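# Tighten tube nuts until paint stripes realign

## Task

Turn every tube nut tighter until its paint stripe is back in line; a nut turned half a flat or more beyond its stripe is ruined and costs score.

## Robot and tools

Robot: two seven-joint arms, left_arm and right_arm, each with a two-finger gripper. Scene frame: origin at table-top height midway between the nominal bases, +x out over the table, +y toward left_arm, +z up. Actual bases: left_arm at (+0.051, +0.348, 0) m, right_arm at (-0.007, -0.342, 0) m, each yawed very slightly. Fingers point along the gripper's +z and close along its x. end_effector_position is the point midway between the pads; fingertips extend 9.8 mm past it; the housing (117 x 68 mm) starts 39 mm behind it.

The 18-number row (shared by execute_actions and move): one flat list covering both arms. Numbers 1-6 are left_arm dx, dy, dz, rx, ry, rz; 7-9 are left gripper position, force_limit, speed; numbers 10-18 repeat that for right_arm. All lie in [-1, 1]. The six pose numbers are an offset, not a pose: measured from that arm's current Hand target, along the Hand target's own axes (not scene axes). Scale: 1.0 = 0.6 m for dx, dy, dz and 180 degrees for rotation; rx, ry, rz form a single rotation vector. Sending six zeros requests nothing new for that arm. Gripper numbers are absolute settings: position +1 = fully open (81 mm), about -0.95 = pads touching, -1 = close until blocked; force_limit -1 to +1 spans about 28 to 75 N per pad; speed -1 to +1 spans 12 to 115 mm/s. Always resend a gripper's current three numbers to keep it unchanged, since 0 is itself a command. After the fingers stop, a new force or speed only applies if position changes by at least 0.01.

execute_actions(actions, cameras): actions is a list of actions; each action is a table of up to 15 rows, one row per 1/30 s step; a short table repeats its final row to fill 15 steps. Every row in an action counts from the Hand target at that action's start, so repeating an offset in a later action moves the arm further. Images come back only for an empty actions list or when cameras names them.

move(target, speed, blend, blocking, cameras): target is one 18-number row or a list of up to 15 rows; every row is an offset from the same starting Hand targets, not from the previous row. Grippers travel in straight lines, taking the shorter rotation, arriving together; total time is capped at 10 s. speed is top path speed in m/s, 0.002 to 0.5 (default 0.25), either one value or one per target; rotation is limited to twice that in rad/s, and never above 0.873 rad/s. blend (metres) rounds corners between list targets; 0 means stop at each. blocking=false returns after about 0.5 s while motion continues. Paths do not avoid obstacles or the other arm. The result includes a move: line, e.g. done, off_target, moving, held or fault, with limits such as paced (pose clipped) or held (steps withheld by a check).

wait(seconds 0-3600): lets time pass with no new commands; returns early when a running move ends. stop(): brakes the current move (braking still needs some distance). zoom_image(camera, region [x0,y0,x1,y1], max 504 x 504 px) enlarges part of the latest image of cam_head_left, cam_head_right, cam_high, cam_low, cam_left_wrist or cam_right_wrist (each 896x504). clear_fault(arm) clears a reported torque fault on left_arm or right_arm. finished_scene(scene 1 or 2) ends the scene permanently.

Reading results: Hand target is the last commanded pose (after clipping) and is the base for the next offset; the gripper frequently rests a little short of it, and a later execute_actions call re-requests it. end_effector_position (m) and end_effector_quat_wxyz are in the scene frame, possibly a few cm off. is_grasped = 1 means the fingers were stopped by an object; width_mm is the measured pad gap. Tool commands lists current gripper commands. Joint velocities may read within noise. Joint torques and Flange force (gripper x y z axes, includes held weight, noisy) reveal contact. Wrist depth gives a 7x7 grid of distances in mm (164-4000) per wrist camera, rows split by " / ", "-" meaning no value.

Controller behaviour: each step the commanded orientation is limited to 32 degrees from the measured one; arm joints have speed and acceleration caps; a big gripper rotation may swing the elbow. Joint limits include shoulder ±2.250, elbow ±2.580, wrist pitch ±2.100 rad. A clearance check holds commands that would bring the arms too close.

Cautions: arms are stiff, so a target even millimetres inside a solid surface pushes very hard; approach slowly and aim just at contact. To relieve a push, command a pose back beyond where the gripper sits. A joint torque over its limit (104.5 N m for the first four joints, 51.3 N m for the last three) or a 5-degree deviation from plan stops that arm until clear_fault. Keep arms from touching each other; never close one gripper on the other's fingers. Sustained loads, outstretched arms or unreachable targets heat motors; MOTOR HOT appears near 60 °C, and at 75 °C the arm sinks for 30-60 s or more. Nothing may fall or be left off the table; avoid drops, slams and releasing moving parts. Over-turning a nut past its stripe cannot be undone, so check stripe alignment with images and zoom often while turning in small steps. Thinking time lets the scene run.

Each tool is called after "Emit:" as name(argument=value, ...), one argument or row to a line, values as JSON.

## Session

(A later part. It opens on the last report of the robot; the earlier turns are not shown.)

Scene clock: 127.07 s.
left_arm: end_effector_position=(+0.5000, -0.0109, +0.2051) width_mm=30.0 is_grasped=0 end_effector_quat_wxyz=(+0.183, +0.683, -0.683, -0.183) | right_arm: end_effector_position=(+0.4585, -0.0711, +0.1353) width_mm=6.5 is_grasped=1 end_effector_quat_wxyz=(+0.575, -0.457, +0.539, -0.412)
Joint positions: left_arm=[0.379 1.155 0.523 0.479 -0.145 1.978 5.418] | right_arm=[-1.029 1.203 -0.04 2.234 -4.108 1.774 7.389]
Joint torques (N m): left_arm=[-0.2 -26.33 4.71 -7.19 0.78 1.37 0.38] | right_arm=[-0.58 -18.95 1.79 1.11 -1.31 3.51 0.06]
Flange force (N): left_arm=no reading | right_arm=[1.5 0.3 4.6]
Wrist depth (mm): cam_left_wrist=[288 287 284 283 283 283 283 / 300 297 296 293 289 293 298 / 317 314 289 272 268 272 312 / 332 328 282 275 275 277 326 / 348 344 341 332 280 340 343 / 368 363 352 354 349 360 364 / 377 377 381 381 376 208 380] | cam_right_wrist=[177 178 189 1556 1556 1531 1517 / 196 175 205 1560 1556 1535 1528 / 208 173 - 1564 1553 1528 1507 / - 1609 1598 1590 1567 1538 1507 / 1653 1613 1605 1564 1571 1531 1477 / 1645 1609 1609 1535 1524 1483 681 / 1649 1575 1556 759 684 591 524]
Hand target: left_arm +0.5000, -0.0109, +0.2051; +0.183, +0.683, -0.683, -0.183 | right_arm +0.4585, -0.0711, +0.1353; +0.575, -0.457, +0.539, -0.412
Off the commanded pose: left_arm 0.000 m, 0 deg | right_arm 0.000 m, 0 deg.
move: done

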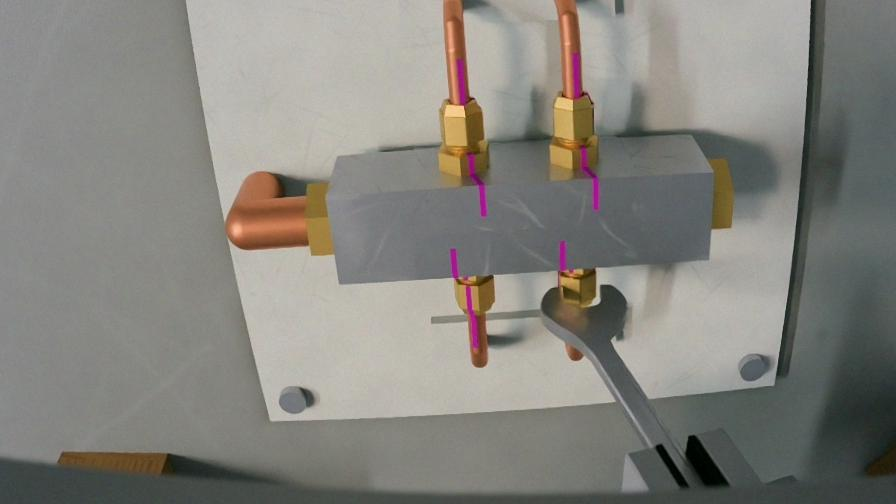

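Emit:
move(
  target=[0,0,0,0,0,0,-0.23,0,0.5,0.0009,0.0032,0,0,0,0,-0.98,1,-0.7],
  speed=0.02,
  cameras=["cam_left_wrist"],
)

Emit:
zoom_image(
  camera="cam_left_wrist",
  region=[520, 250, 660, 350],
)

Scene clock: 128.07 s.
left_arm: end_effector_position=(+0.5000, -0.0109, +0.2051) width_mm=30.0 is_grasped=0 end_effector_quat_wxyz=(+0.183, +0.683, -0.683, -0.183) | right_arm: end_effector_position=(+0.4585, -0.0711, +0.1333) width_mm=6.5 is_grasped=1 end_effector_quat_wxyz=(+0.575, -0.457, +0.539, -0.412)
Joint positions: left_arm=[0.379 1.155 0.523 0.479 -0.145 1.978 5.418] | right_arm=[-1.029 1.209 -0.04 2.231 -4.108 1.776 7.387]
Joint torques (N m): left_arm=[-0.24 -26.37 4.69 -7.07 0.78 1.32 0.39] | right_arm=[0.27 -18.38 2.29 1.73 -1.81 3.29 0.25]
Flange force (N): left_arm=no reading | right_arm=[-0.4 0.3 4.6]
Wrist depth (mm): cam_left_wrist=[288 288 284 283 283 283 283 / 300 297 296 293 290 293 298 / 317 313 289 272 269 272 311 / 331 328 281 275 274 277 326 / 350 345 341 332 286 339 343 / 367 361 352 354 350 361 365 / 378 377 382 381 376 207 380] | cam_right_wrist=[178 179 192 1560 1546 1524 1524 / 198 174 208 1560 1556 1528 1503 / 211 172 - 1579 1556 1542 1524 / - 1609 1586 1571 1549 1524 1514 / 1658 1621 1609 1575 1546 1538 1473 / 1641 1621 1602 1521 1514 1470 687 / 1645 1586 1553 738 670 584 519]
Hand target: left_arm +0.5000, -0.0109, +0.2051; +0.183, +0.683, -0.683, -0.183 | right_arm +0.4585, -0.0711, +0.1333; +0.575, -0.457, +0.539, -0.412
Off the commanded pose: left_arm 0.000 m, 0 deg | right_arm 0.000 m, 0 deg.
move: done

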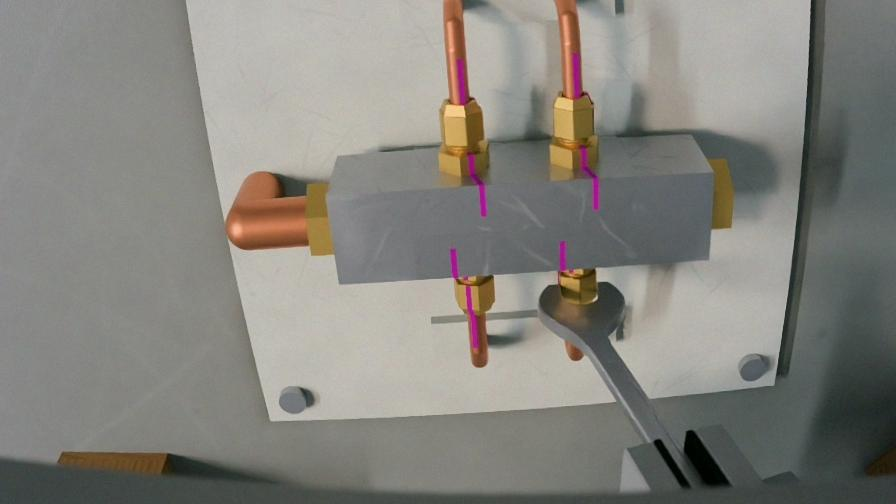

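Scaled by 3.600 from the camera's image (finer frame: 1280x720).

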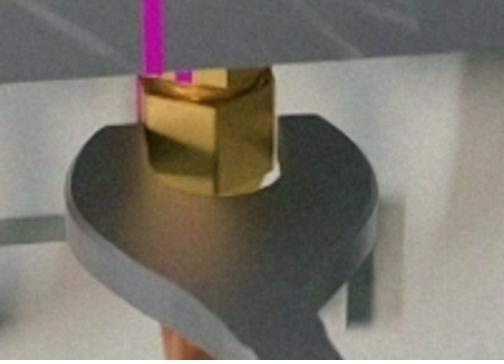

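Emit:
move(
  target=[0,0,0,0,0,0,-0.23,0,0.5,-0.0004,0,0,0,0,0,-0.98,1,-0.7],
  speed=0.02,
)

Emit:
move(
  target=[0,0,0,0,0,0,-0.23,0,0.5,0.0006,0.0032,0,0,0,0,-0.98,1,-0.7],
  speed=0.02,
)

Scene clock: 128.83 s.
left_arm: end_effector_position=(+0.5000, -0.0109, +0.2051) width_mm=30.0 is_grasped=0 end_effector_quat_wxyz=(+0.183, +0.683, -0.683, -0.183) | right_arm: end_effector_position=(+0.4585, -0.0709, +0.1334) width_mm=6.5 is_grasped=1 end_effector_quat_wxyz=(+0.575, -0.457, +0.539, -0.412)
Joint positions: left_arm=[0.379 1.155 0.523 0.479 -0.145 1.978 5.418] | right_arm=[-1.029 1.208 -0.04 2.231 -4.109 1.776 7.387]
Joint torques (N m): left_arm=[-0.21 -26.36 4.64 -7.12 0.72 1.38 0.38] | right_arm=[-0.04 -18.73 2.15 1.4 -1.6 3.49 0.15]
Flange force (N): left_arm=no reading | right_arm=[0.3 0.4 4.5]
Wrist depth (mm): cam_left_wrist=[288 286 284 284 283 283 284 / 300 297 296 293 289 292 298 / 316 313 288 271 267 273 311 / 332 328 280 275 275 277 327 / 349 345 341 332 286 340 342 / 367 362 352 354 349 360 365 / 378 378 382 380 376 207 379] | cam_right_wrist=[178 179 191 1553 1538 1538 1538 / 198 174 208 1564 1560 1538 1503 / 211 176 - 1579 1546 1542 1503 / - 1605 1590 1571 1560 1538 1524 / 1649 1609 1605 1582 1564 1535 1477 / 1637 1617 1605 1535 1510 1477 691 / 1629 1564 1556 736 669 583 520]
Hand target: left_arm +0.5000, -0.0109, +0.2051; +0.183, +0.683, -0.683, -0.183 | right_arm +0.4585, -0.0709, +0.1334; +0.575, -0.457, +0.539, -0.412
Off the commanded pose: left_arm 0.000 m, 0 deg | right_arm 0.000 m, 0 deg.
move: done

Scene clock: 129.33 s.
left_arm: end_effector_position=(+0.5000, -0.0109, +0.2051) width_mm=30.0 is_grasped=0 end_effector_quat_wxyz=(+0.183, +0.683, -0.683, -0.183) | right_arm: end_effector_position=(+0.4585, -0.0708, +0.1314) width_mm=6.5 is_grasped=1 end_effector_quat_wxyz=(+0.575, -0.457, +0.539, -0.412)
Joint positions: left_arm=[0.379 1.155 0.523 0.479 -0.145 1.978 5.418] | right_arm=[-1.029 1.214 -0.041 2.228 -4.109 1.777 7.385]
Joint torques (N m): left_arm=[-0.27 -26.3 4.61 -7.13 0.7 1.38 0.42] | right_arm=[0.02 -18.59 2.09 1.51 -1.61 3.39 0.21]
Flange force (N): left_arm=no reading | right_arm=[0.2 0.2 4.5]
Wrist depth (mm): cam_left_wrist=[287 287 284 283 283 283 284 / 299 297 296 293 290 292 298 / 317 313 288 272 268 273 312 / 333 328 281 275 274 278 326 / 349 346 340 332 286 340 343 / 369 362 352 354 353 361 365 / 376 377 382 380 376 206 380] | cam_right_wrist=[182 179 193 1564 1538 1524 1514 / 198 175 209 1556 1553 1528 1510 / 195 175 - 1579 1556 1531 1507 / - 1602 1594 1605 1542 1542 1510 / 1658 1613 1582 1579 1556 1542 1497 / 1629 1621 1594 1524 1535 1480 667 / 1645 1571 1538 745 666 580 514]
Hand target: left_arm +0.5000, -0.0109, +0.2051; +0.183, +0.683, -0.683, -0.183 | right_arm +0.4585, -0.0708, +0.1314; +0.575, -0.457, +0.539, -0.412
Off the commanded pose: left_arm 0.000 m, 0 deg | right_arm 0.000 m, 0 deg.
move: done

Emit:
move(
  target=[0,0,0,0,0,0,-0.23,0,0.5,0.0008,0.0040,0,0,0,0,-0.98,1,-0.7],
  speed=0.02,
)

Emit:
move(
  target=[0,0,0,0,0,0,-0.23,0,0.5,0.0008,0.0032,0,0,0,0,-0.98,1,-0.7],
  speed=0.02,
  cameras=["cam_left_wrist"],
)

Emit:
zoom_image(
  camera="cam_left_wrist",
  region=[520, 250, 660, 350],
)

Scene clock: 130.17 s.
left_arm: end_effector_position=(+0.5000, -0.0109, +0.2051) width_mm=30.0 is_grasped=0 end_effector_quat_wxyz=(+0.183, +0.683, -0.683, -0.183) | right_arm: end_effector_position=(+0.4585, -0.0707, +0.1290) width_mm=6.5 is_grasped=1 end_effector_quat_wxyz=(+0.575, -0.457, +0.539, -0.412)
Joint positions: left_arm=[0.379 1.155 0.523 0.479 -0.145 1.978 5.418] | right_arm=[-1.029 1.221 -0.041 2.224 -4.109 1.779 7.383]
Joint torques (N m): left_arm=[-0.25 -26.33 4.72 -7.17 0.72 1.36 0.41] | right_arm=[-1.61 -7.73 -3.76 2.02 1.11 -2.95 0.34]
Flange force (N): left_arm=no reading | right_arm=[-1.6 -24.6 2.4]
Wrist depth (mm): cam_left_wrist=[288 288 283 284 283 283 283 / 300 297 297 293 289 292 298 / 317 313 288 272 268 272 312 / 332 327 281 275 278 277 326 / 349 344 341 332 285 339 343 / 367 363 352 354 349 354 364 / 377 377 381 382 376 206 379] | cam_right_wrist=[183 179 195 1556 1538 1535 1507 / 199 175 210 1571 1549 1546 1524 / 196 177 - 1590 1531 1535 1517 / - 1613 1609 1575 1546 1546 1528 / 1645 1625 1602 1579 1567 1528 1483 / 1629 1629 1586 1531 1521 1497 671 / 1637 1571 1546 731 667 583 516]
Hand target: left_arm +0.5000, -0.0109, +0.2051; +0.183, +0.683, -0.683, -0.183 | right_arm +0.4585, -0.0707, +0.1290; +0.575, -0.457, +0.539, -0.412
Off the commanded pose: left_arm 0.000 m, 0 deg | right_arm 0.000 m, 0 deg.
move: done

Scene clock: 130.67 s.
left_arm: end_effector_position=(+0.5000, -0.0109, +0.2051) width_mm=30.0 is_grasped=0 end_effector_quat_wxyz=(+0.183, +0.683, -0.683, -0.183) | right_arm: end_effector_position=(+0.4584, -0.0707, +0.1264) width_mm=6.5 is_grasped=1 end_effector_quat_wxyz=(+0.575, -0.458, +0.539, -0.412)
Joint positions: left_arm=[0.379 1.155 0.523 0.479 -0.145 1.978 5.418] | right_arm=[-1.029 1.227 -0.041 2.221 -4.109 1.78 7.381]
Joint velocities: left_arm=[within noise] | right_arm=[0 -0.005 0.002 0 0.001 0.004 0.001]
Joint torques (N m): left_arm=[-0.26 -26.34 4.65 -7.11 0.73 1.38 0.38] | right_arm=[-1.81 -17.19 0.09 1.63 -0.59 2.59 0.23]
Flange force (N): left_arm=no reading | right_arm=[2.1 -3.5 6.7]
Wrist depth (mm): cam_left_wrist=[287 287 284 284 283 283 283 / 300 296 296 293 289 292 299 / 317 313 288 272 269 272 311 / 332 328 281 275 274 277 326 / 348 344 341 332 289 339 342 / 368 363 352 353 349 349 365 / 379 376 380 382 370 207 378] | cam_right_wrist=[187 177 198 1571 1546 1521 1517 / 201 175 213 1553 1553 1528 1510 / 196 1605 1582 1579 1556 1531 1507 / - 1609 1586 1575 1553 1535 1535 / 1645 1641 1594 1579 1567 1538 1473 / 1645 1633 1605 1546 1507 729 663 / 1637 1579 1535 726 647 560 500]
Hand target: left_arm +0.5000, -0.0109, +0.2051; +0.183, +0.683, -0.683, -0.183 | right_arm +0.4585, -0.0707, +0.1270; +0.575, -0.457, +0.539, -0.412
Off the commanded pose: left_arm 0.000 m, 0 deg | right_arm 0.001 m, 0 deg.
move: done

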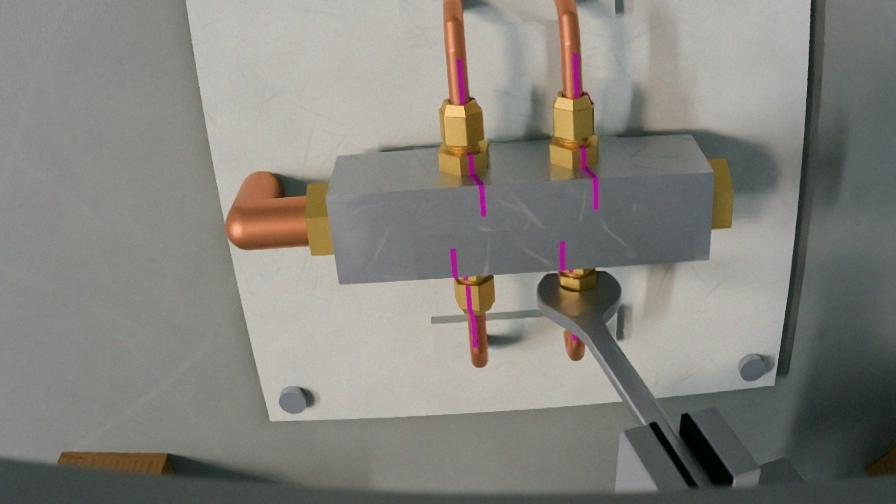

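Scaled by 3.600 from the camera's image (finer frame: 1280x720).

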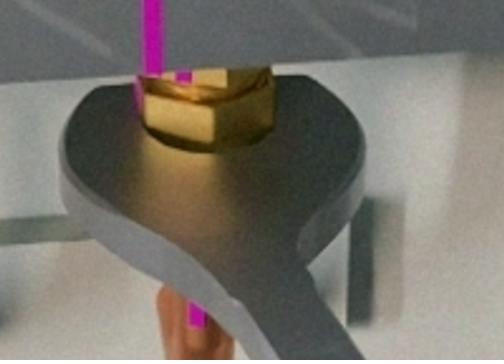

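Emit:
move(
  target=[
    [0,0,0,0,0,0,-0.23,0,0.5,0.02724,0.00127,0,0,0,0.0556,-0.98,1,-0.7],
    [0,0,0,0,0,0,-0.23,0,0.5,0.05385,0.00726,0,0,0,0.1111,-0.98,1,-0.7],
    [0,0,0,0,0,0,-0.23,0,0.5,0.06666,0.01197,0,0,0,0.1389,-0.98,1,-0.7],
  ],
  speed=0.05,
  blend=0.002,
  cameras=["cam_left_wrist"],
)

Emit:
zoom_image(
  camera="cam_left_wrist",
  region=[520, 250, 660, 350],
)

Scene clock: 135.73 s.
left_arm: end_effector_position=(+0.5000, -0.0109, +0.2051) width_mm=30.0 is_grasped=0 end_effector_quat_wxyz=(+0.183, +0.683, -0.683, -0.183) | right_arm: end_effector_position=(+0.4615, -0.1076, +0.1103) width_mm=6.5 is_grasped=1 end_effector_quat_wxyz=(+0.651, -0.330, +0.625, -0.278)
Joint positions: left_arm=[0.379 1.155 0.523 0.479 -0.145 1.978 5.418] | right_arm=[-0.889 1.304 -0.109 2.269 -4.025 1.935 6.915]
Joint torques (N m): left_arm=[-0.2 -26.31 4.61 -7.06 0.71 1.35 0.44] | right_arm=[1.98 -11.1 -1.19 3.8 -1.6 -1.05 -0.72]
Flange force (N): left_arm=no reading | right_arm=[-12.3 -8.6 6.9]
Wrist depth (mm): cam_left_wrist=[287 287 284 284 283 283 284 / 300 296 295 292 290 291 298 / 318 312 288 272 268 272 312 / 332 329 282 275 278 278 326 / 349 344 340 332 290 336 343 / 368 363 352 354 354 343 232 / 377 378 381 381 380 241 219] | cam_right_wrist=[1586 1582 1556 1549 1535 1521 1510 / 1598 1590 1575 1567 1538 1535 1514 / 214 1598 1575 1590 1553 1538 710 / - 1598 1586 1579 1567 1490 535 / 1617 1605 1594 1590 1560 621 447 / 1621 1605 1613 1594 747 483 369 / 1653 1629 1590 738 552 396 317]
Hand target: left_arm +0.5000, -0.0109, +0.2051; +0.183, +0.683, -0.683, -0.183 | right_arm +0.4615, -0.1076, +0.1103; +0.651, -0.330, +0.625, -0.278
Off the commanded pose: left_arm 0.000 m, 0 deg | right_arm 0.000 m, 0 deg.
move: done

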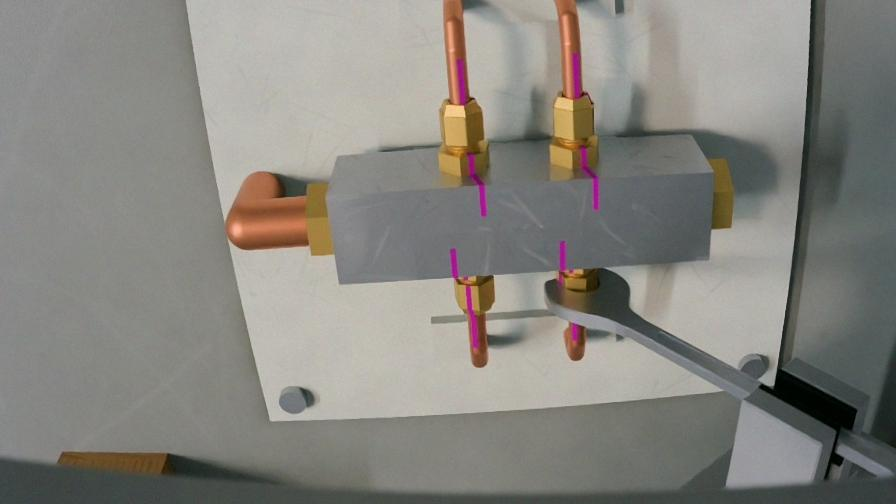

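Scaled by 3.600 from the camera's image (finer frame: 1280x720).

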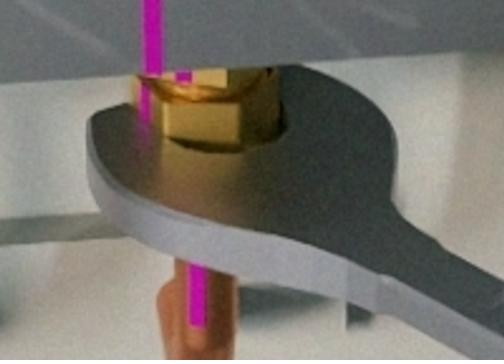

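Emit:
move(
  target=[
    [0,0,0,0,0,0,-0.23,0,0.5,-0.0068,0.0004,0,0,0,-0.0139,-0.98,1,-0.7],
    [0,0,0,0,0,0,-0.23,0,0.5,-0.0188,-0.0377,0,0,0,-0.0139,-0.98,1,-0.7],
    [0,0,0,0,0,0,-0.23,0,0.5,-0.1104,0.0004,0,0,0,-0.1778,-0.98,1,-0.7],
    [0,0,0,0,0,0,-0.23,0,0.5,-0.1535,0.0832,0,0,0,-0.3394,-0.98,1,-0.7],
  ],
  speed=[0.04,0.06,0.12,0.12],
  blend=[0,0.002,0.01,0],
  cameras=["cam_left_wrist"],
)

Emit:
zoom_image(
  camera="cam_left_wrist",
  region=[500, 240, 640, 340],
)

Scene clock: 142.80 s.
left_arm: end_effector_position=(+0.5000, -0.0109, +0.2051) width_mm=30.0 is_grasped=0 end_effector_quat_wxyz=(+0.183, +0.683, -0.683, -0.183) | right_arm: end_effector_position=(+0.4531, -0.0050, +0.1296) width_mm=6.5 is_grasped=1 end_effector_quat_wxyz=(-0.419, +0.602, -0.371, +0.570)
Joint positions: left_arm=[0.379 1.155 0.523 0.479 -0.145 1.978 5.418] | right_arm=[-1.208 1.192 0.049 2.07 -4.225 1.588 8.112]
Joint torques (N m): left_arm=[-0.18 -26.32 4.74 -7.11 0.67 1.35 0.38] | right_arm=[-0.57 -19.95 2.73 -0.11 -0.97 3.57 0.06]
Flange force (N): left_arm=no reading | right_arm=[0.4 0.7 4.0]
Wrist depth (mm): cam_left_wrist=[287 287 283 283 283 283 282 / 300 296 296 293 289 292 298 / 316 313 289 272 268 271 311 / 332 328 281 274 274 277 326 / 348 345 341 333 313 340 342 / 367 362 351 349 353 366 365 / 377 377 373 218 376 385 379] | cam_right_wrist=[1658 1645 1625 208 179 184 175 / 1658 1641 1598 - 169 199 176 / 1637 1633 1605 1586 1567 177 203 / 1579 1605 1609 1582 1564 1535 - / 702 1560 1598 1594 1564 1538 1514 / 525 645 1567 1535 1556 1535 1524 / 427 503 612 738 1517 1542 1507]
Hand target: left_arm +0.5000, -0.0109, +0.2051; +0.183, +0.683, -0.683, -0.183 | right_arm +0.4531, -0.0050, +0.1296; -0.419, +0.602, -0.371, +0.570
Off the commanded pose: left_arm 0.000 m, 0 deg | right_arm 0.000 m, 0 deg.
move: done

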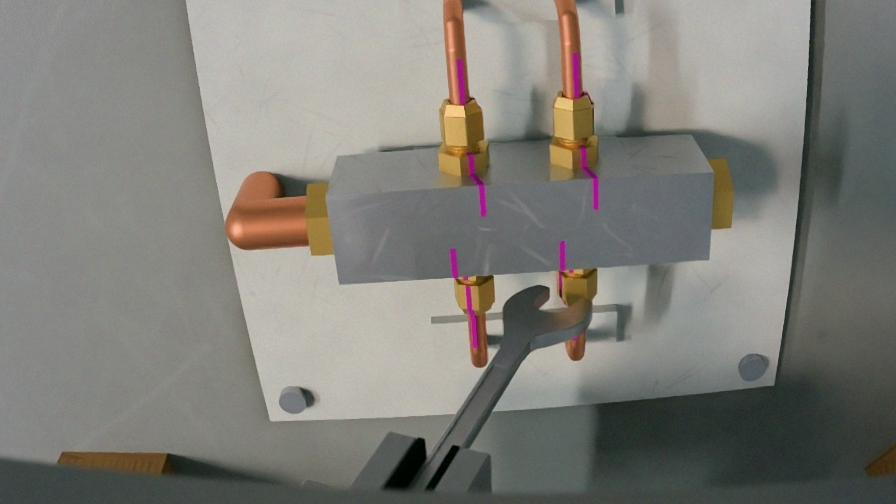

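Scaled by 3.600 from the camera's image (finer frame: 1280x720).

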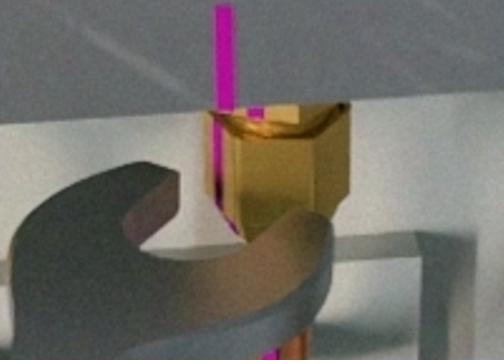

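Emit:
move(
  target=[0,0,0,0,0,0,-0.23,0,0.5,0.0009,0.0032,0,0,0,0,-0.98,1,-0.7],
  speed=0.02,
)

Emit:
move(
  target=[0,0,0,0,0,0,-0.23,0,0.5,0.0007,0.0024,0,0,0,0,-0.98,1,-0.7],
  speed=0.02,
)

Scene clock: 143.80 s.
left_arm: end_effector_position=(+0.5000, -0.0109, +0.2051) width_mm=30.0 is_grasped=0 end_effector_quat_wxyz=(+0.183, +0.683, -0.683, -0.183) | right_arm: end_effector_position=(+0.4532, -0.0062, +0.1280) width_mm=6.5 is_grasped=1 end_effector_quat_wxyz=(-0.419, +0.602, -0.371, +0.570)
Joint positions: left_arm=[0.379 1.155 0.523 0.479 -0.145 1.978 5.418] | right_arm=[-1.207 1.196 0.05 2.071 -4.224 1.59 8.107]
Joint torques (N m): left_arm=[-0.19 -26.33 4.77 -7.15 0.68 1.4 0.36] | right_arm=[-0.56 -19.96 2.78 -0.07 -0.98 3.55 0.07]
Flange force (N): left_arm=no reading | right_arm=[0.4 0.8 3.9]
Wrist depth (mm): cam_left_wrist=[288 287 284 283 283 283 283 / 300 297 296 292 289 292 298 / 316 314 288 272 268 272 312 / 331 328 281 274 275 277 327 / 350 344 341 332 314 339 343 / 369 362 352 348 353 366 365 / 378 377 372 218 377 386 380] | cam_right_wrist=[1645 1633 1625 211 180 186 176 / 1662 1641 1605 - 168 198 176 / 1649 1625 1602 1582 1560 180 204 / 1586 1633 1602 1575 1579 1535 - / 694 1564 1594 1586 1579 1556 1528 / 522 640 1531 1531 1567 1521 1521 / 424 497 609 735 1507 1528 1493]
Hand target: left_arm +0.5000, -0.0109, +0.2051; +0.183, +0.683, -0.683, -0.183 | right_arm +0.4532, -0.0062, +0.1280; -0.419, +0.602, -0.371, +0.570
Off the commanded pose: left_arm 0.000 m, 0 deg | right_arm 0.000 m, 0 deg.
move: done

Scene clock: 144.30 s.
left_arm: end_effector_position=(+0.5000, -0.0109, +0.2051) width_mm=30.0 is_grasped=0 end_effector_quat_wxyz=(+0.183, +0.683, -0.683, -0.183) | right_arm: end_effector_position=(+0.4533, -0.0071, +0.1268) width_mm=6.5 is_grasped=1 end_effector_quat_wxyz=(-0.419, +0.602, -0.371, +0.570)
Joint positions: left_arm=[0.379 1.155 0.523 0.479 -0.145 1.978 5.418] | right_arm=[-1.206 1.2 0.05 2.071 -4.223 1.592 8.103]
Joint torques (N m): left_arm=[-0.19 -26.28 4.67 -7.14 0.77 1.37 0.37] | right_arm=[-0.57 -19.95 2.74 -0.05 -0.99 3.58 0.04]
Flange force (N): left_arm=no reading | right_arm=[0.4 0.7 4.0]
Wrist depth (mm): cam_left_wrist=[287 287 284 284 283 283 284 / 300 297 297 293 289 293 298 / 316 312 289 272 268 272 311 / 332 327 281 275 274 277 327 / 349 344 341 333 315 339 342 / 367 362 351 349 353 366 364 / 377 377 372 218 381 387 380] | cam_right_wrist=[1674 1633 1613 212 181 187 177 / 1641 1641 1613 - - 201 175 / 1641 1633 1605 1575 1564 173 206 / 1590 1617 1594 1582 1582 1553 - / 675 1556 1579 1590 1560 1546 1517 / 518 635 1535 1517 1556 1535 1517 / 422 493 601 729 1503 1535 1521]
Hand target: left_arm +0.5000, -0.0109, +0.2051; +0.183, +0.683, -0.683, -0.183 | right_arm +0.4533, -0.0071, +0.1268; -0.419, +0.602, -0.371, +0.570
Off the commanded pose: left_arm 0.000 m, 0 deg | right_arm 0.000 m, 0 deg.
move: done

Now at standoff ~8.5; continue.

Emit:
move(
  target=[0,0,0,0,0,0,-0.23,0,0.5,0.0007,0.0024,0,0,0,0,-0.98,1,-0.7],
  speed=0.02,
)

Emit:
move(
  target=[0,0,0,0,0,0,-0.23,0,0.5,0.0007,0.0024,0,0,0,0,-0.98,1,-0.7],
  speed=0.02,
  cameras=["cam_left_wrist"],
)

Emit:
zoom_image(
  camera="cam_left_wrist",
  region=[500, 240, 640, 340],
)

Scene clock: 145.17 s.
left_arm: end_effector_position=(+0.5000, -0.0109, +0.2051) width_mm=30.0 is_grasped=0 end_effector_quat_wxyz=(+0.183, +0.683, -0.683, -0.183) | right_arm: end_effector_position=(+0.4533, -0.0080, +0.1256) width_mm=6.5 is_grasped=1 end_effector_quat_wxyz=(-0.419, +0.602, -0.371, +0.570)
Joint positions: left_arm=[0.379 1.155 0.523 0.479 -0.145 1.978 5.418] | right_arm=[-1.205 1.203 0.05 2.072 -4.222 1.593 8.099]
Joint torques (N m): left_arm=[-0.24 -26.34 4.65 -7.12 0.76 1.38 0.41] | right_arm=[0.2 -19.21 2.94 0.57 -1.42 3.28 0.16]
Flange force (N): left_arm=no reading | right_arm=[-0.5 -0.7 3.9]
Wrist depth (mm): cam_left_wrist=[287 287 284 283 284 284 282 / 300 297 296 293 289 293 298 / 316 313 289 272 267 273 312 / 332 328 281 275 274 277 327 / 349 344 341 333 306 340 342 / 367 363 352 350 353 365 364 / 377 376 373 220 376 385 380] | cam_right_wrist=[1653 1637 1625 213 183 188 177 / 1666 1641 1609 - - 199 175 / 1625 1625 1590 1586 1575 - 208 / 1602 1617 1602 1590 1567 1549 - / 670 1564 1586 1579 1586 1535 1524 / 516 629 1549 1535 1564 1542 1503 / 419 490 600 724 1497 1542 1524]
Hand target: left_arm +0.5000, -0.0109, +0.2051; +0.183, +0.683, -0.683, -0.183 | right_arm +0.4533, -0.0081, +0.1256; -0.419, +0.602, -0.371, +0.570
Off the commanded pose: left_arm 0.000 m, 0 deg | right_arm 0.000 m, 0 deg.
move: done

Scene clock: 145.67 s.
left_arm: end_effector_position=(+0.5000, -0.0109, +0.2051) width_mm=30.0 is_grasped=0 end_effector_quat_wxyz=(+0.183, +0.683, -0.683, -0.183) | right_arm: end_effector_position=(+0.4534, -0.0090, +0.1244) width_mm=6.5 is_grasped=1 end_effector_quat_wxyz=(-0.419, +0.602, -0.371, +0.570)
Joint positions: left_arm=[0.379 1.155 0.523 0.479 -0.145 1.978 5.418] | right_arm=[-1.204 1.207 0.05 2.073 -4.221 1.595 8.095]
Joint torques (N m): left_arm=[-0.17 -26.39 4.63 -7.09 0.76 1.35 0.38] | right_arm=[0.99 -20.52 4.49 0.97 -2.05 4.26 0.45]
Flange force (N): left_arm=no reading | right_arm=[-3.5 2.2 3.8]
Wrist depth (mm): cam_left_wrist=[288 287 284 283 283 283 284 / 299 297 296 292 289 293 298 / 317 313 289 272 268 273 312 / 333 328 281 274 275 278 326 / 350 345 341 332 306 339 342 / 368 362 352 349 354 365 365 / 377 377 371 221 381 384 381] | cam_right_wrist=[1662 1641 1621 215 181 189 177 / 1666 1641 1613 - - 201 176 / 1645 1637 1605 1571 1567 - 207 / 1590 1625 1594 1590 1567 1538 - / 680 1556 1586 1575 1567 1556 1524 / 510 624 1542 1528 1553 1542 1521 / 415 488 593 716 1510 1521 1510]
Hand target: left_arm +0.5000, -0.0109, +0.2051; +0.183, +0.683, -0.683, -0.183 | right_arm +0.4534, -0.0090, +0.1245; -0.419, +0.602, -0.371, +0.570
Off the commanded pose: left_arm 0.000 m, 0 deg | right_arm 0.000 m, 0 deg.
move: done

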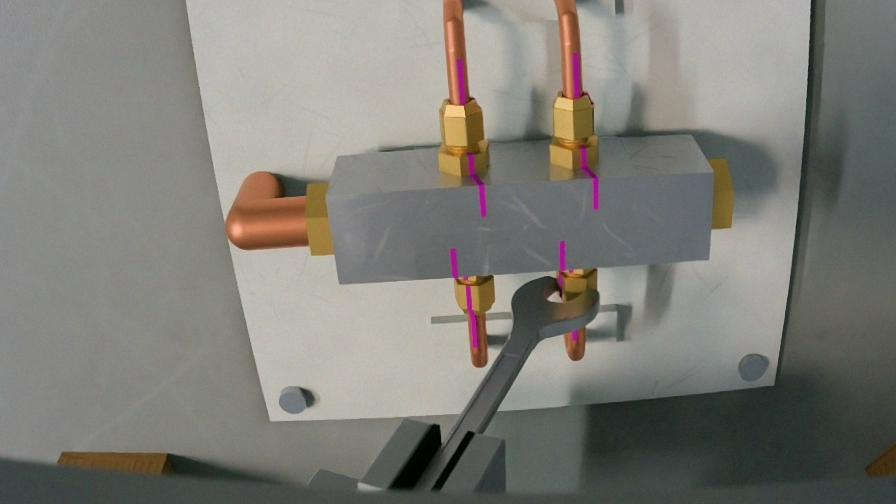

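Scaled by 3.600 from the camera's image (finer frame: 1280x720).

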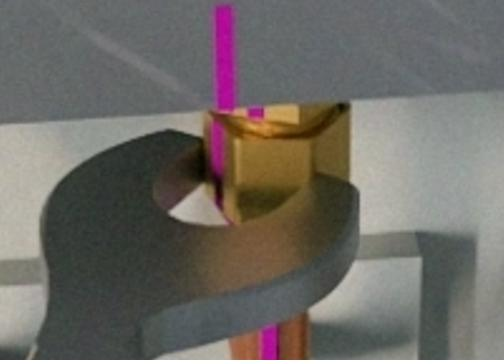

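Emit:
move(
  target=[0,0,0,0,0,0,-0.23,0,0.5,-0.0009,0,0,0,0,0,-0.98,1,-0.7],
  speed=0.02,
)

Emit:
move(
  target=[0,0,0,0,0,0,-0.23,0,0.5,0.0005,0.0024,0,0,0,0,-0.98,1,-0.7],
  speed=0.02,
)

Scene clock: 146.47 s.
left_arm: end_effector_position=(+0.5000, -0.0109, +0.2051) width_mm=30.0 is_grasped=0 end_effector_quat_wxyz=(+0.183, +0.683, -0.683, -0.183) | right_arm: end_effector_position=(+0.4534, -0.0085, +0.1243) width_mm=6.5 is_grasped=1 end_effector_quat_wxyz=(-0.419, +0.602, -0.371, +0.570)
Joint positions: left_arm=[0.379 1.155 0.523 0.479 -0.145 1.978 5.418] | right_arm=[-1.204 1.207 0.05 2.071 -4.222 1.595 8.096]
Joint torques (N m): left_arm=[-0.22 -26.26 4.67 -7.16 0.73 1.37 0.42] | right_arm=[0.11 -19.94 3.35 0.45 -1.42 3.71 0.2]
Flange force (N): left_arm=no reading | right_arm=[-1.0 0.8 3.8]
Wrist depth (mm): cam_left_wrist=[288 286 284 284 283 283 283 / 301 297 297 293 289 293 300 / 317 313 288 272 268 272 311 / 332 328 282 275 274 278 327 / 349 344 342 332 306 339 343 / 368 362 352 350 353 366 365 / 377 378 371 220 381 385 380] | cam_right_wrist=[1662 1633 1625 215 180 189 177 / 1641 1645 1621 - - 198 176 / 1645 1645 1617 1602 1586 - 207 / 1586 1629 1602 1586 1571 1528 - / 666 1549 1575 1575 1553 1542 1521 / 512 623 1538 1546 1567 1535 1517 / 417 486 594 718 1517 1531 1528]
Hand target: left_arm +0.5000, -0.0109, +0.2051; +0.183, +0.683, -0.683, -0.183 | right_arm +0.4534, -0.0085, +0.1243; -0.419, +0.602, -0.371, +0.570
Off the commanded pose: left_arm 0.000 m, 0 deg | right_arm 0.000 m, 0 deg.
move: done

Scene clock: 146.97 s.
left_arm: end_effector_position=(+0.5000, -0.0109, +0.2051) width_mm=30.0 is_grasped=0 end_effector_quat_wxyz=(+0.183, +0.683, -0.683, -0.183) | right_arm: end_effector_position=(+0.4534, -0.0093, +0.1230) width_mm=6.5 is_grasped=1 end_effector_quat_wxyz=(-0.419, +0.602, -0.371, +0.570)
Joint positions: left_arm=[0.379 1.155 0.523 0.479 -0.145 1.978 5.418] | right_arm=[-1.203 1.211 0.05 2.072 -4.221 1.597 8.093]
Joint torques (N m): left_arm=[-0.25 -26.34 4.67 -7.14 0.72 1.34 0.37] | right_arm=[0.18 -20.04 3.46 0.45 -1.48 3.8 0.2]
Flange force (N): left_arm=no reading | right_arm=[-1.1 1.0 3.8]
Wrist depth (mm): cam_left_wrist=[287 287 284 283 284 283 284 / 300 297 297 293 289 293 298 / 317 313 288 272 268 272 312 / 332 328 281 275 277 277 326 / 349 344 340 332 307 340 342 / 368 363 352 349 352 365 365 / 376 377 371 220 380 385 380] | cam_right_wrist=[1666 1637 1605 216 182 190 178 / 1653 1645 1605 - - 205 177 / 1645 1602 1609 1594 1564 - 211 / 1582 1621 1609 1594 1575 1546 - / 674 1579 1598 1579 1564 1535 1514 / 505 616 1586 1524 1575 1535 1524 / 412 483 589 712 1497 1524 1524]
Hand target: left_arm +0.5000, -0.0109, +0.2051; +0.183, +0.683, -0.683, -0.183 | right_arm +0.4534, -0.0093, +0.1230; -0.419, +0.602, -0.371, +0.570
Off the commanded pose: left_arm 0.000 m, 0 deg | right_arm 0.000 m, 0 deg.
move: done

Emit:
move(
  target=[0,0,0,0,0,0,-0.23,0,0.5,0.0005,0.0032,0,0,0,0,-0.98,1,-0.7],
  speed=0.02,
)

Emit:
move(
  target=[0,0,0,0,0,0,-0.23,0,0.5,0.0009,0.0032,0,0,0,0,-0.98,1,-0.7],
  speed=0.02,
  cameras=["cam_left_wrist"],
)

Emit:
zoom_image(
  camera="cam_left_wrist",
  region=[500, 240, 640, 340],
)

Scene clock: 147.87 s.
left_arm: end_effector_position=(+0.5000, -0.0109, +0.2051) width_mm=30.0 is_grasped=0 end_effector_quat_wxyz=(+0.183, +0.683, -0.683, -0.183) | right_arm: end_effector_position=(+0.4535, -0.0103, +0.1214) width_mm=6.5 is_grasped=1 end_effector_quat_wxyz=(-0.419, +0.602, -0.371, +0.570)
Joint positions: left_arm=[0.379 1.155 0.523 0.479 -0.145 1.978 5.418] | right_arm=[-1.202 1.215 0.051 2.072 -4.22 1.599 8.088]
Joint torques (N m): left_arm=[-0.28 -26.29 4.62 -7.1 0.71 1.34 0.42] | right_arm=[-0.52 -19.91 2.83 0.13 -1.07 3.56 0.05]
Flange force (N): left_arm=no reading | right_arm=[0.4 0.7 4.0]
Wrist depth (mm): cam_left_wrist=[287 287 285 283 284 284 283 / 301 297 296 293 289 293 298 / 317 314 289 272 268 272 311 / 332 328 282 275 278 277 326 / 349 344 340 332 306 340 342 / 368 363 353 349 352 367 365 / 378 377 371 218 381 385 380] | cam_right_wrist=[1653 1649 1613 215 172 192 177 / 1658 1621 1605 - - 204 194 / 1641 1621 1609 1575 1579 - 213 / 1582 1617 1598 1582 1571 1542 - / 667 1560 1605 1590 1564 1538 1514 / 503 609 1521 1531 1567 1538 1514 / 409 479 585 701 1517 1535 1507]
Hand target: left_arm +0.5000, -0.0109, +0.2051; +0.183, +0.683, -0.683, -0.183 | right_arm +0.4535, -0.0103, +0.1214; -0.419, +0.602, -0.371, +0.570
Off the commanded pose: left_arm 0.000 m, 0 deg | right_arm 0.000 m, 0 deg.
move: done

Scene clock: 148.37 s.
left_arm: end_effector_position=(+0.5000, -0.0109, +0.2051) width_mm=30.0 is_grasped=0 end_effector_quat_wxyz=(+0.183, +0.683, -0.683, -0.183) | right_arm: end_effector_position=(+0.4536, -0.0115, +0.1198) width_mm=6.5 is_grasped=1 end_effector_quat_wxyz=(-0.419, +0.602, -0.371, +0.570)
Joint positions: left_arm=[0.379 1.155 0.523 0.479 -0.145 1.978 5.418] | right_arm=[-1.201 1.22 0.051 2.073 -4.219 1.601 8.083]
Joint torques (N m): left_arm=[-0.2 -26.32 4.7 -7.19 0.71 1.36 0.38] | right_arm=[1.52 -16.81 2.46 1.71 -1.99 1.95 0.09]
Flange force (N): left_arm=no reading | right_arm=[-1.3 -5.7 3.6]
Wrist depth (mm): cam_left_wrist=[287 287 284 283 283 283 284 / 300 297 296 293 290 292 298 / 317 314 289 271 268 273 313 / 331 328 281 275 277 277 326 / 349 345 340 332 307 340 343 / 367 364 353 349 353 366 365 / 379 376 372 218 381 386 380] | cam_right_wrist=[1670 1633 1625 - 187 191 177 / 1653 1621 1605 1602 - 206 194 / 1641 1637 1602 1586 1567 183 212 / 1590 1609 1605 1579 1564 1538 - / 668 1567 1579 1575 1556 1528 1521 / 499 609 1528 1514 1556 1538 1528 / 407 476 581 704 1507 1538 1510]
Hand target: left_arm +0.5000, -0.0109, +0.2051; +0.183, +0.683, -0.683, -0.183 | right_arm +0.4536, -0.0115, +0.1198; -0.419, +0.602, -0.371, +0.570
Off the commanded pose: left_arm 0.000 m, 0 deg | right_arm 0.000 m, 0 deg.
move: done

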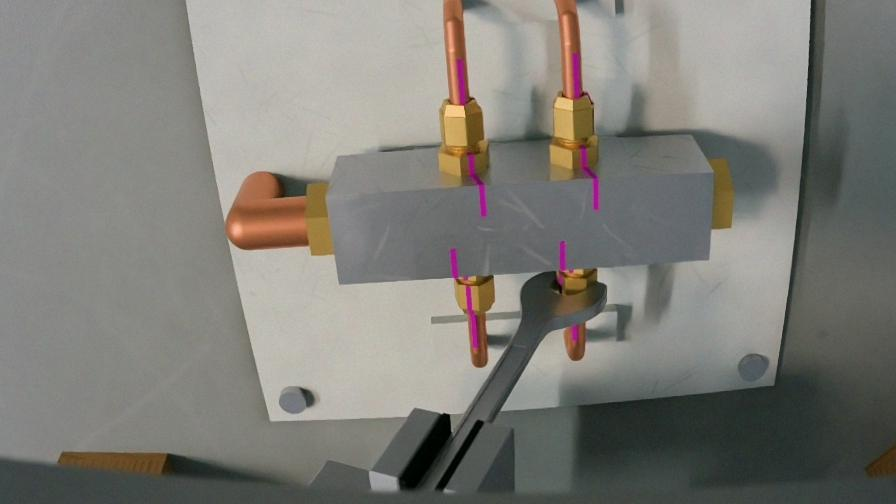

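Scaled by 3.600 from the camera's image (finer frame: 1280x720).

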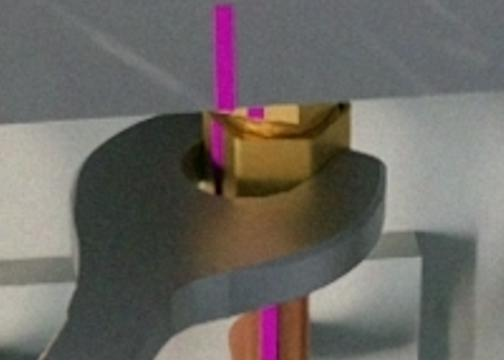

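Emit:
move(
  target=[
    [0,0,0,0,0,0,-0.23,0,0.5,0.02704,0.0005,0,0,0,0.0556,-0.98,1,-0.7],
    [0,0,0,0,0,0,-0.23,0,0.5,0.05365,0.0065,0,0,0,0.1111,-0.98,1,-0.7],
    [0,0,0,0,0,0,-0.23,0,0.5,0.07882,0.0170,0,0,0,0.1667,-0.98,1,-0.7],
  ],
  speed=0.05,
  blend=0.002,
)

Emit:
move(
  target=[
    [0,0,0,0,0,0,-0.23,0,0.5,0.03532,0.00235,0,0,0,0.0722,-0.98,1,-0.7],
  ],
  speed=0.05,
  cameras=["cam_left_wrist"],
)

Emit:
zoom_image(
  camera="cam_left_wrist",
  region=[530, 250, 630, 330],
)

Scene clock: 154.53 s.
left_arm: end_effector_position=(+0.5000, -0.0109, +0.2051) width_mm=30.0 is_grasped=0 end_effector_quat_wxyz=(+0.183, +0.683, -0.683, -0.183) | right_arm: end_effector_position=(+0.4575, -0.0590, +0.1281) width_mm=6.6 is_grasped=1 end_effector_quat_wxyz=(+0.552, -0.485, +0.514, -0.442)
Joint positions: left_arm=[0.379 1.155 0.523 0.479 -0.145 1.978 5.418] | right_arm=[-1.062 1.216 -0.027 2.197 -4.13 1.745 7.504]
Joint torques (N m): left_arm=[-0.23 -26.3 4.68 -7.06 0.74 1.33 0.41] | right_arm=[13.48 -4.61 2.44 9.66 -8.31 -4.96 -1.34]
Flange force (N): left_arm=no reading | right_arm=[-32.2 -19.4 8.6]
Wrist depth (mm): cam_left_wrist=[288 287 283 284 283 283 283 / 300 296 296 292 289 293 299 / 317 314 288 272 268 272 312 / 332 327 282 275 274 278 326 / 350 344 341 333 289 340 343 / 368 363 352 354 349 361 365 / 378 377 382 382 220 258 380] | cam_right_wrist=[182 192 177 200 1549 1538 1510 / 175 208 186 215 1549 1528 1507 / 1629 - 1602 1579 1556 1542 1528 / 1617 - 1594 1586 1553 1538 1524 / 1649 1629 1602 1579 1560 1535 1517 / 1653 1629 1594 1535 1514 1480 1467 / 1602 1571 767 725 668 635 585]
Hand target: left_arm +0.5000, -0.0109, +0.2051; +0.183, +0.683, -0.683, -0.183 | right_arm +0.4575, -0.0590, +0.1281; +0.552, -0.485, +0.514, -0.442
Off the commanded pose: left_arm 0.000 m, 0 deg | right_arm 0.000 m, 0 deg.
move: done

Scene clock: 157.07 s.
left_arm: end_effector_position=(+0.5000, -0.0109, +0.2051) width_mm=30.0 is_grasped=0 end_effector_quat_wxyz=(+0.183, +0.683, -0.683, -0.183) | right_arm: end_effector_position=(+0.4592, -0.0797, +0.1238) width_mm=6.8 is_grasped=1 end_effector_quat_wxyz=(+0.599, -0.424, +0.565, -0.377)
Joint positions: left_arm=[0.379 1.155 0.523 0.479 -0.145 1.978 5.418] | right_arm=[-0.993 1.242 -0.062 2.235 -4.089 1.82 7.254]
Joint torques (N m): left_arm=[-0.26 -26.37 4.65 -7.13 0.72 1.39 0.38] | right_arm=[13.96 4.83 -1.42 10.89 -6.91 -10.43 -1.46]
Flange force (N): left_arm=no reading | right_arm=[-43.5 -29.4 9.4]
Wrist depth (mm): cam_left_wrist=[287 287 284 284 283 283 284 / 300 297 296 293 290 293 299 / 316 313 289 272 267 273 312 / 332 328 280 274 274 278 326 / 349 345 341 333 288 340 343 / 367 363 353 352 354 349 364 / 377 377 381 381 376 210 375] | cam_right_wrist=[178 188 222 1567 1546 1538 1517 / 175 201 - 1575 1553 1524 1517 / 169 191 1571 1579 1549 1542 1521 / - 183 1598 1582 1546 1531 1510 / 1633 1602 1609 1586 1549 1487 1473 / 1645 1621 1598 1575 1528 669 566 / 1645 1629 1549 760 619 522 449]
Hand target: left_arm +0.5000, -0.0109, +0.2051; +0.183, +0.683, -0.683, -0.183 | right_arm +0.4592, -0.0797, +0.1238; +0.599, -0.424, +0.565, -0.377
Off the commanded pose: left_arm 0.000 m, 0 deg | right_arm 0.000 m, 0 deg.
move: done

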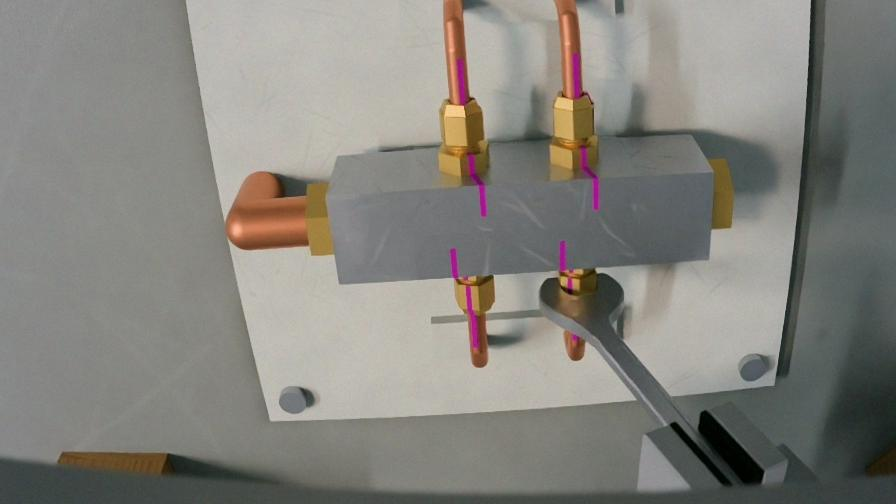

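Scaled by 5.040 from the camera's image (finer frame: 1280x720).

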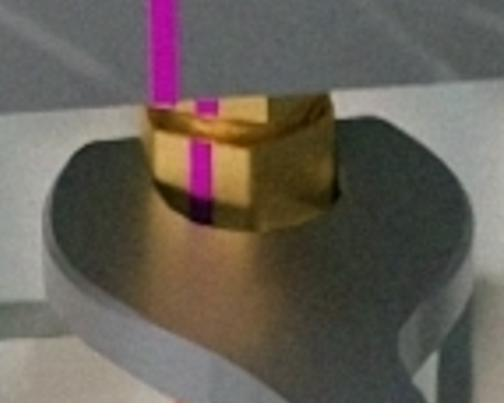

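Emit:
move(
  target=[
    [0,0,0,0,0,0,-0.23,0,0.5,0.03264,0.0021,0,0,0,0.0667,-0.98,1,-0.7],
  ],
  speed=0.05,
  cameras=["cam_left_wrist"],
)

Emit:
zoom_image(
  camera="cam_left_wrist",
  region=[530, 250, 630, 330],
)

Scene clock: 160.00 s.
left_arm: end_effector_position=(+0.5000, -0.0109, +0.2051) width_mm=30.0 is_grasped=0 end_effector_quat_wxyz=(+0.183, +0.683, -0.683, -0.183) | right_arm: end_effector_position=(+0.4607, -0.0975, +0.1156) width_mm=6.9 is_grasped=1 end_effector_quat_wxyz=(+0.635, -0.363, +0.607, -0.312)
Joint positions: left_arm=[0.379 1.155 0.523 0.479 -0.145 1.978 5.418] | right_arm=[-0.925 1.28 -0.095 2.258 -4.049 1.895 7.03]
Joint torques (N m): left_arm=[-0.22 -26.3 4.67 -7.11 0.71 1.38 0.41] | right_arm=[10.93 15.19 -7.1 10.72 -3.16 -16.3 -1.44]
Flange force (N): left_arm=no reading | right_arm=[-55.6 -42.3 9.5]
Wrist depth (mm): cam_left_wrist=[287 287 284 283 283 283 283 / 300 297 296 293 289 293 299 / 317 314 289 272 267 273 312 / 333 328 281 274 278 277 326 / 349 344 340 333 288 336 343 / 367 362 352 355 353 252 359 / 378 377 383 381 379 221 210] | cam_right_wrist=[213 1605 1582 1564 1535 1507 1510 / 197 1590 1579 1567 1524 1535 1507 / 210 - 1613 1575 1549 1542 1467 / - 1605 1605 1546 1556 1517 698 / - 1625 1602 1579 1553 721 540 / 1641 1621 1594 1598 1521 560 430 / 1649 1621 1590 1553 578 443 362]
Hand target: left_arm +0.5000, -0.0109, +0.2051; +0.183, +0.683, -0.683, -0.183 | right_arm +0.4607, -0.0975, +0.1156; +0.635, -0.363, +0.607, -0.312
Off the commanded pose: left_arm 0.000 m, 0 deg | right_arm 0.000 m, 0 deg.
move: done

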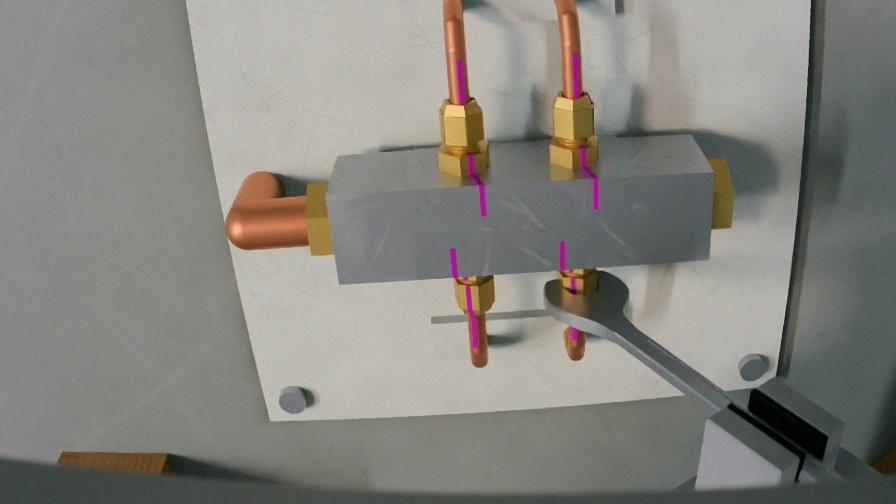

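Scaled by 5.040 from the camera's image (finer frame: 1280x720).

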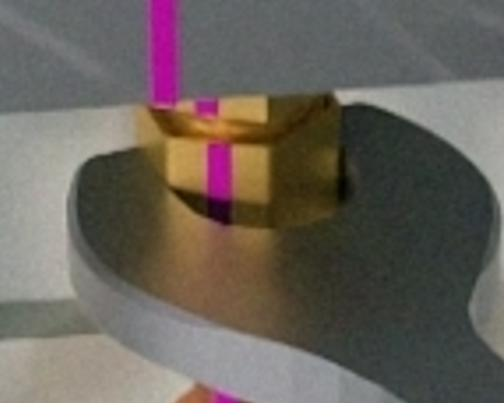

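Emit:
move(
  target=[
    [0,0,0,0,0,0,-0.23,0,0.5,-0.0111,0.0002,0,0,0,-0.0222,-0.98,1,-0.7],
  ],
  speed=0.04,
)

Scene clock: 162.00 s.
left_arm: end_effector_position=(+0.5000, -0.0109, +0.2051) width_mm=30.0 is_grasped=0 end_effector_quat_wxyz=(+0.183, +0.683, -0.683, -0.183) | right_arm: end_effector_position=(+0.4602, -0.0919, +0.1191) width_mm=6.5 is_grasped=1 end_effector_quat_wxyz=(+0.624, -0.384, +0.594, -0.334)
Joint positions: left_arm=[0.379 1.155 0.523 0.479 -0.145 1.978 5.418] | right_arm=[-0.948 1.265 -0.084 2.253 -4.062 1.87 7.104]
Joint torques (N m): left_arm=[-0.23 -26.35 4.68 -7.14 0.73 1.39 0.42] | right_arm=[-4.63 -20.94 -0.98 -0.49 1.02 4.38 -0.62]
Flange force (N): left_arm=no reading | right_arm=[9.6 -2.7 5.2]
Wrist depth (mm): cam_left_wrist=[288 287 284 283 283 283 283 / 300 297 296 292 290 293 299 / 317 313 289 272 268 272 311 / 332 327 281 274 274 277 325 / 349 344 340 331 288 336 343 / 368 362 352 354 353 247 360 / 377 377 381 381 382 218 213] | cam_right_wrist=[187 232 1567 1560 1553 1524 1507 / 198 209 1582 1571 1564 1524 1517 / 207 - 1605 1571 1546 1524 1521 / - 1621 1602 1586 1564 1531 1467 / 1629 1609 1602 1590 1567 740 574 / 1637 1617 1602 1538 1531 572 453 / 1629 1633 1567 736 570 447 377]
Hand target: left_arm +0.5000, -0.0109, +0.2051; +0.183, +0.683, -0.683, -0.183 | right_arm +0.4602, -0.0919, +0.1191; +0.624, -0.384, +0.594, -0.334
Off the commanded pose: left_arm 0.000 m, 0 deg | right_arm 0.000 m, 0 deg.
move: done

Emit:
move(
  target=[
    [0,0,0,0,0,0,-0.23,0,0.5,0.0027,0,0,0,0,0.0056,-0.98,1,-0.7],
    [0,0,0,0,0,0,-0.23,0,0.5,-0.0070,-0.0388,0,0,0,0.0056,-0.98,1,-0.7],
  ],
  speed=0.04,
  cameras=["cam_left_wrist"],
)

Emit:
zoom_image(
  camera="cam_left_wrist",
  region=[530, 250, 630, 330],
)

Emit:
move(
  target=[0,0.0356,-0.095,0,0,0,-0.23,0,0.5,0,0,0,0,0,0,-0.98,1,-0.7],
  speed=0.1,
  cameras=["cam_left_wrist"],
)

Emit:
zoom_image(
  camera="cam_left_wrist",
  region=[420, 80, 630, 230],
)

Scene clock: 163.87 s.
left_arm: end_effector_position=(+0.5000, -0.0109, +0.2051) width_mm=30.0 is_grasped=0 end_effector_quat_wxyz=(+0.183, +0.683, -0.683, -0.183) | right_arm: end_effector_position=(+0.4608, -0.0995, +0.1415) width_mm=6.5 is_grasped=1 end_effector_quat_wxyz=(+0.627, -0.378, +0.597, -0.328)
Joint positions: left_arm=[0.379 1.155 0.523 0.479 -0.145 1.978 5.418] | right_arm=[-0.935 1.206 -0.082 2.303 -4.05 1.864 7.094]
Joint torques (N m): left_arm=[-0.28 -26.37 4.68 -7.16 0.75 1.34 0.37] | right_arm=[-0.57 -18.51 1.3 1.58 -1.35 3.53 0.09]
Flange force (N): left_arm=no reading | right_arm=[1.8 -0.3 5.1]
Wrist depth (mm): cam_left_wrist=[288 287 285 284 283 283 284 / 300 296 296 293 290 292 299 / 316 313 289 272 268 272 312 / 331 328 281 275 274 278 327 / 349 344 340 332 294 336 342 / 368 364 353 354 354 348 366 / 376 377 382 381 380 376 210] | cam_right_wrist=[206 1575 1571 1564 1556 1517 1507 / 187 233 1582 1571 1542 1535 1524 / 186 206 1579 1564 1542 1521 1514 / 200 - 1590 1571 1549 1538 1483 / 191 - 1598 1567 1560 1487 632 / 183 1621 1582 1586 1535 624 507 / 1662 1613 1602 1542 649 505 422]
Hand target: left_arm +0.5000, -0.0109, +0.2051; +0.183, +0.683, -0.683, -0.183 | right_arm +0.4608, -0.0995, +0.1415; +0.627, -0.378, +0.597, -0.328
Off the commanded pose: left_arm 0.000 m, 0 deg | right_arm 0.000 m, 0 deg.
move: done

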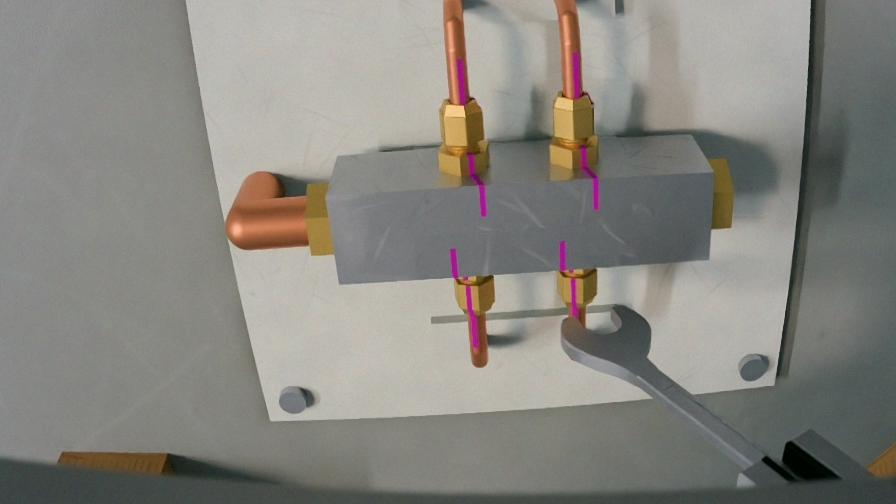

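Scaled by 5.040 from the camera's image (finer frame: 1280x720).

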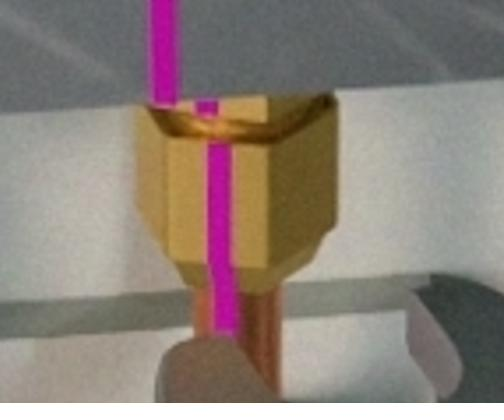

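Scene clock: 164.97 s.
left_arm: end_effector_position=(+0.5093, -0.0106, +0.2649) width_mm=30.0 is_grasped=0 end_effector_quat_wxyz=(+0.181, +0.691, -0.683, -0.154) | right_arm: end_effector_position=(+0.4608, -0.0995, +0.1415) width_mm=6.5 is_grasped=1 end_effector_quat_wxyz=(+0.627, -0.378, +0.597, -0.328)
Joint positions: left_arm=[0.397 1.126 0.539 0.317 -0.15 2.1 5.428] | right_arm=[-0.935 1.206 -0.082 2.303 -4.05 1.864 7.094]
Joint torques (N m): left_arm=[-0.29 -26.24 4.12 -7.12 0.68 1.18 0.4] | right_arm=[-0.6 -18.51 1.32 1.56 -1.3 3.5 0.09]
Flange force (N): left_arm=no reading | right_arm=[1.8 -0.3 4.8]
Wrist depth (mm): cam_left_wrist=[344 344 344 337 345 350 352 / 358 359 357 356 356 364 369 / 373 375 341 333 332 379 384 / 390 393 388 388 355 396 402 / 408 408 402 404 323 408 422 / 423 425 428 429 431 260 429 / 410 441 448 447 447 265 242] | cam_right_wrist=[222 1602 1586 1571 1560 1528 1500 / 1613 1613 1586 1571 1538 1528 1507 / 1621 1621 1590 1556 1546 1524 1517 / 1617 1602 1586 1564 1553 1528 1473 / 1621 1594 1594 1560 1553 1503 631 / 1653 1625 1602 1575 1514 624 507 / 1645 1617 1594 1535 649 506 422]
Hand target: left_arm +0.5100, -0.0109, +0.2651; +0.183, +0.683, -0.683, -0.183 | right_arm +0.4608, -0.0995, +0.1415; +0.627, -0.378, +0.597, -0.328
Off the commanded pose: left_arm 0.001 m, 3 deg | right_arm 0.000 m, 0 deg.
joint sent to its limit (left arm) — joint 6 (wrist pitch), upper limit. The joint targets are off in orientation, not in position.
move: off_target (left_arm)

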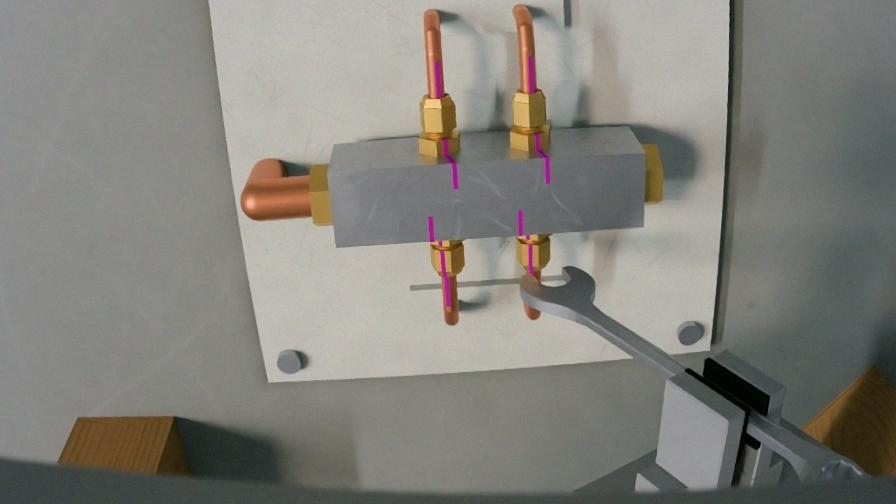

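Scaled by 2.400 from the camera's image (finer frame: 1280x720).

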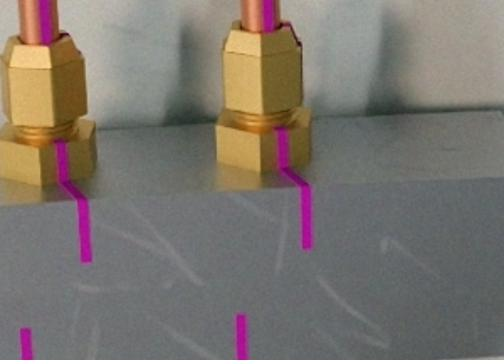

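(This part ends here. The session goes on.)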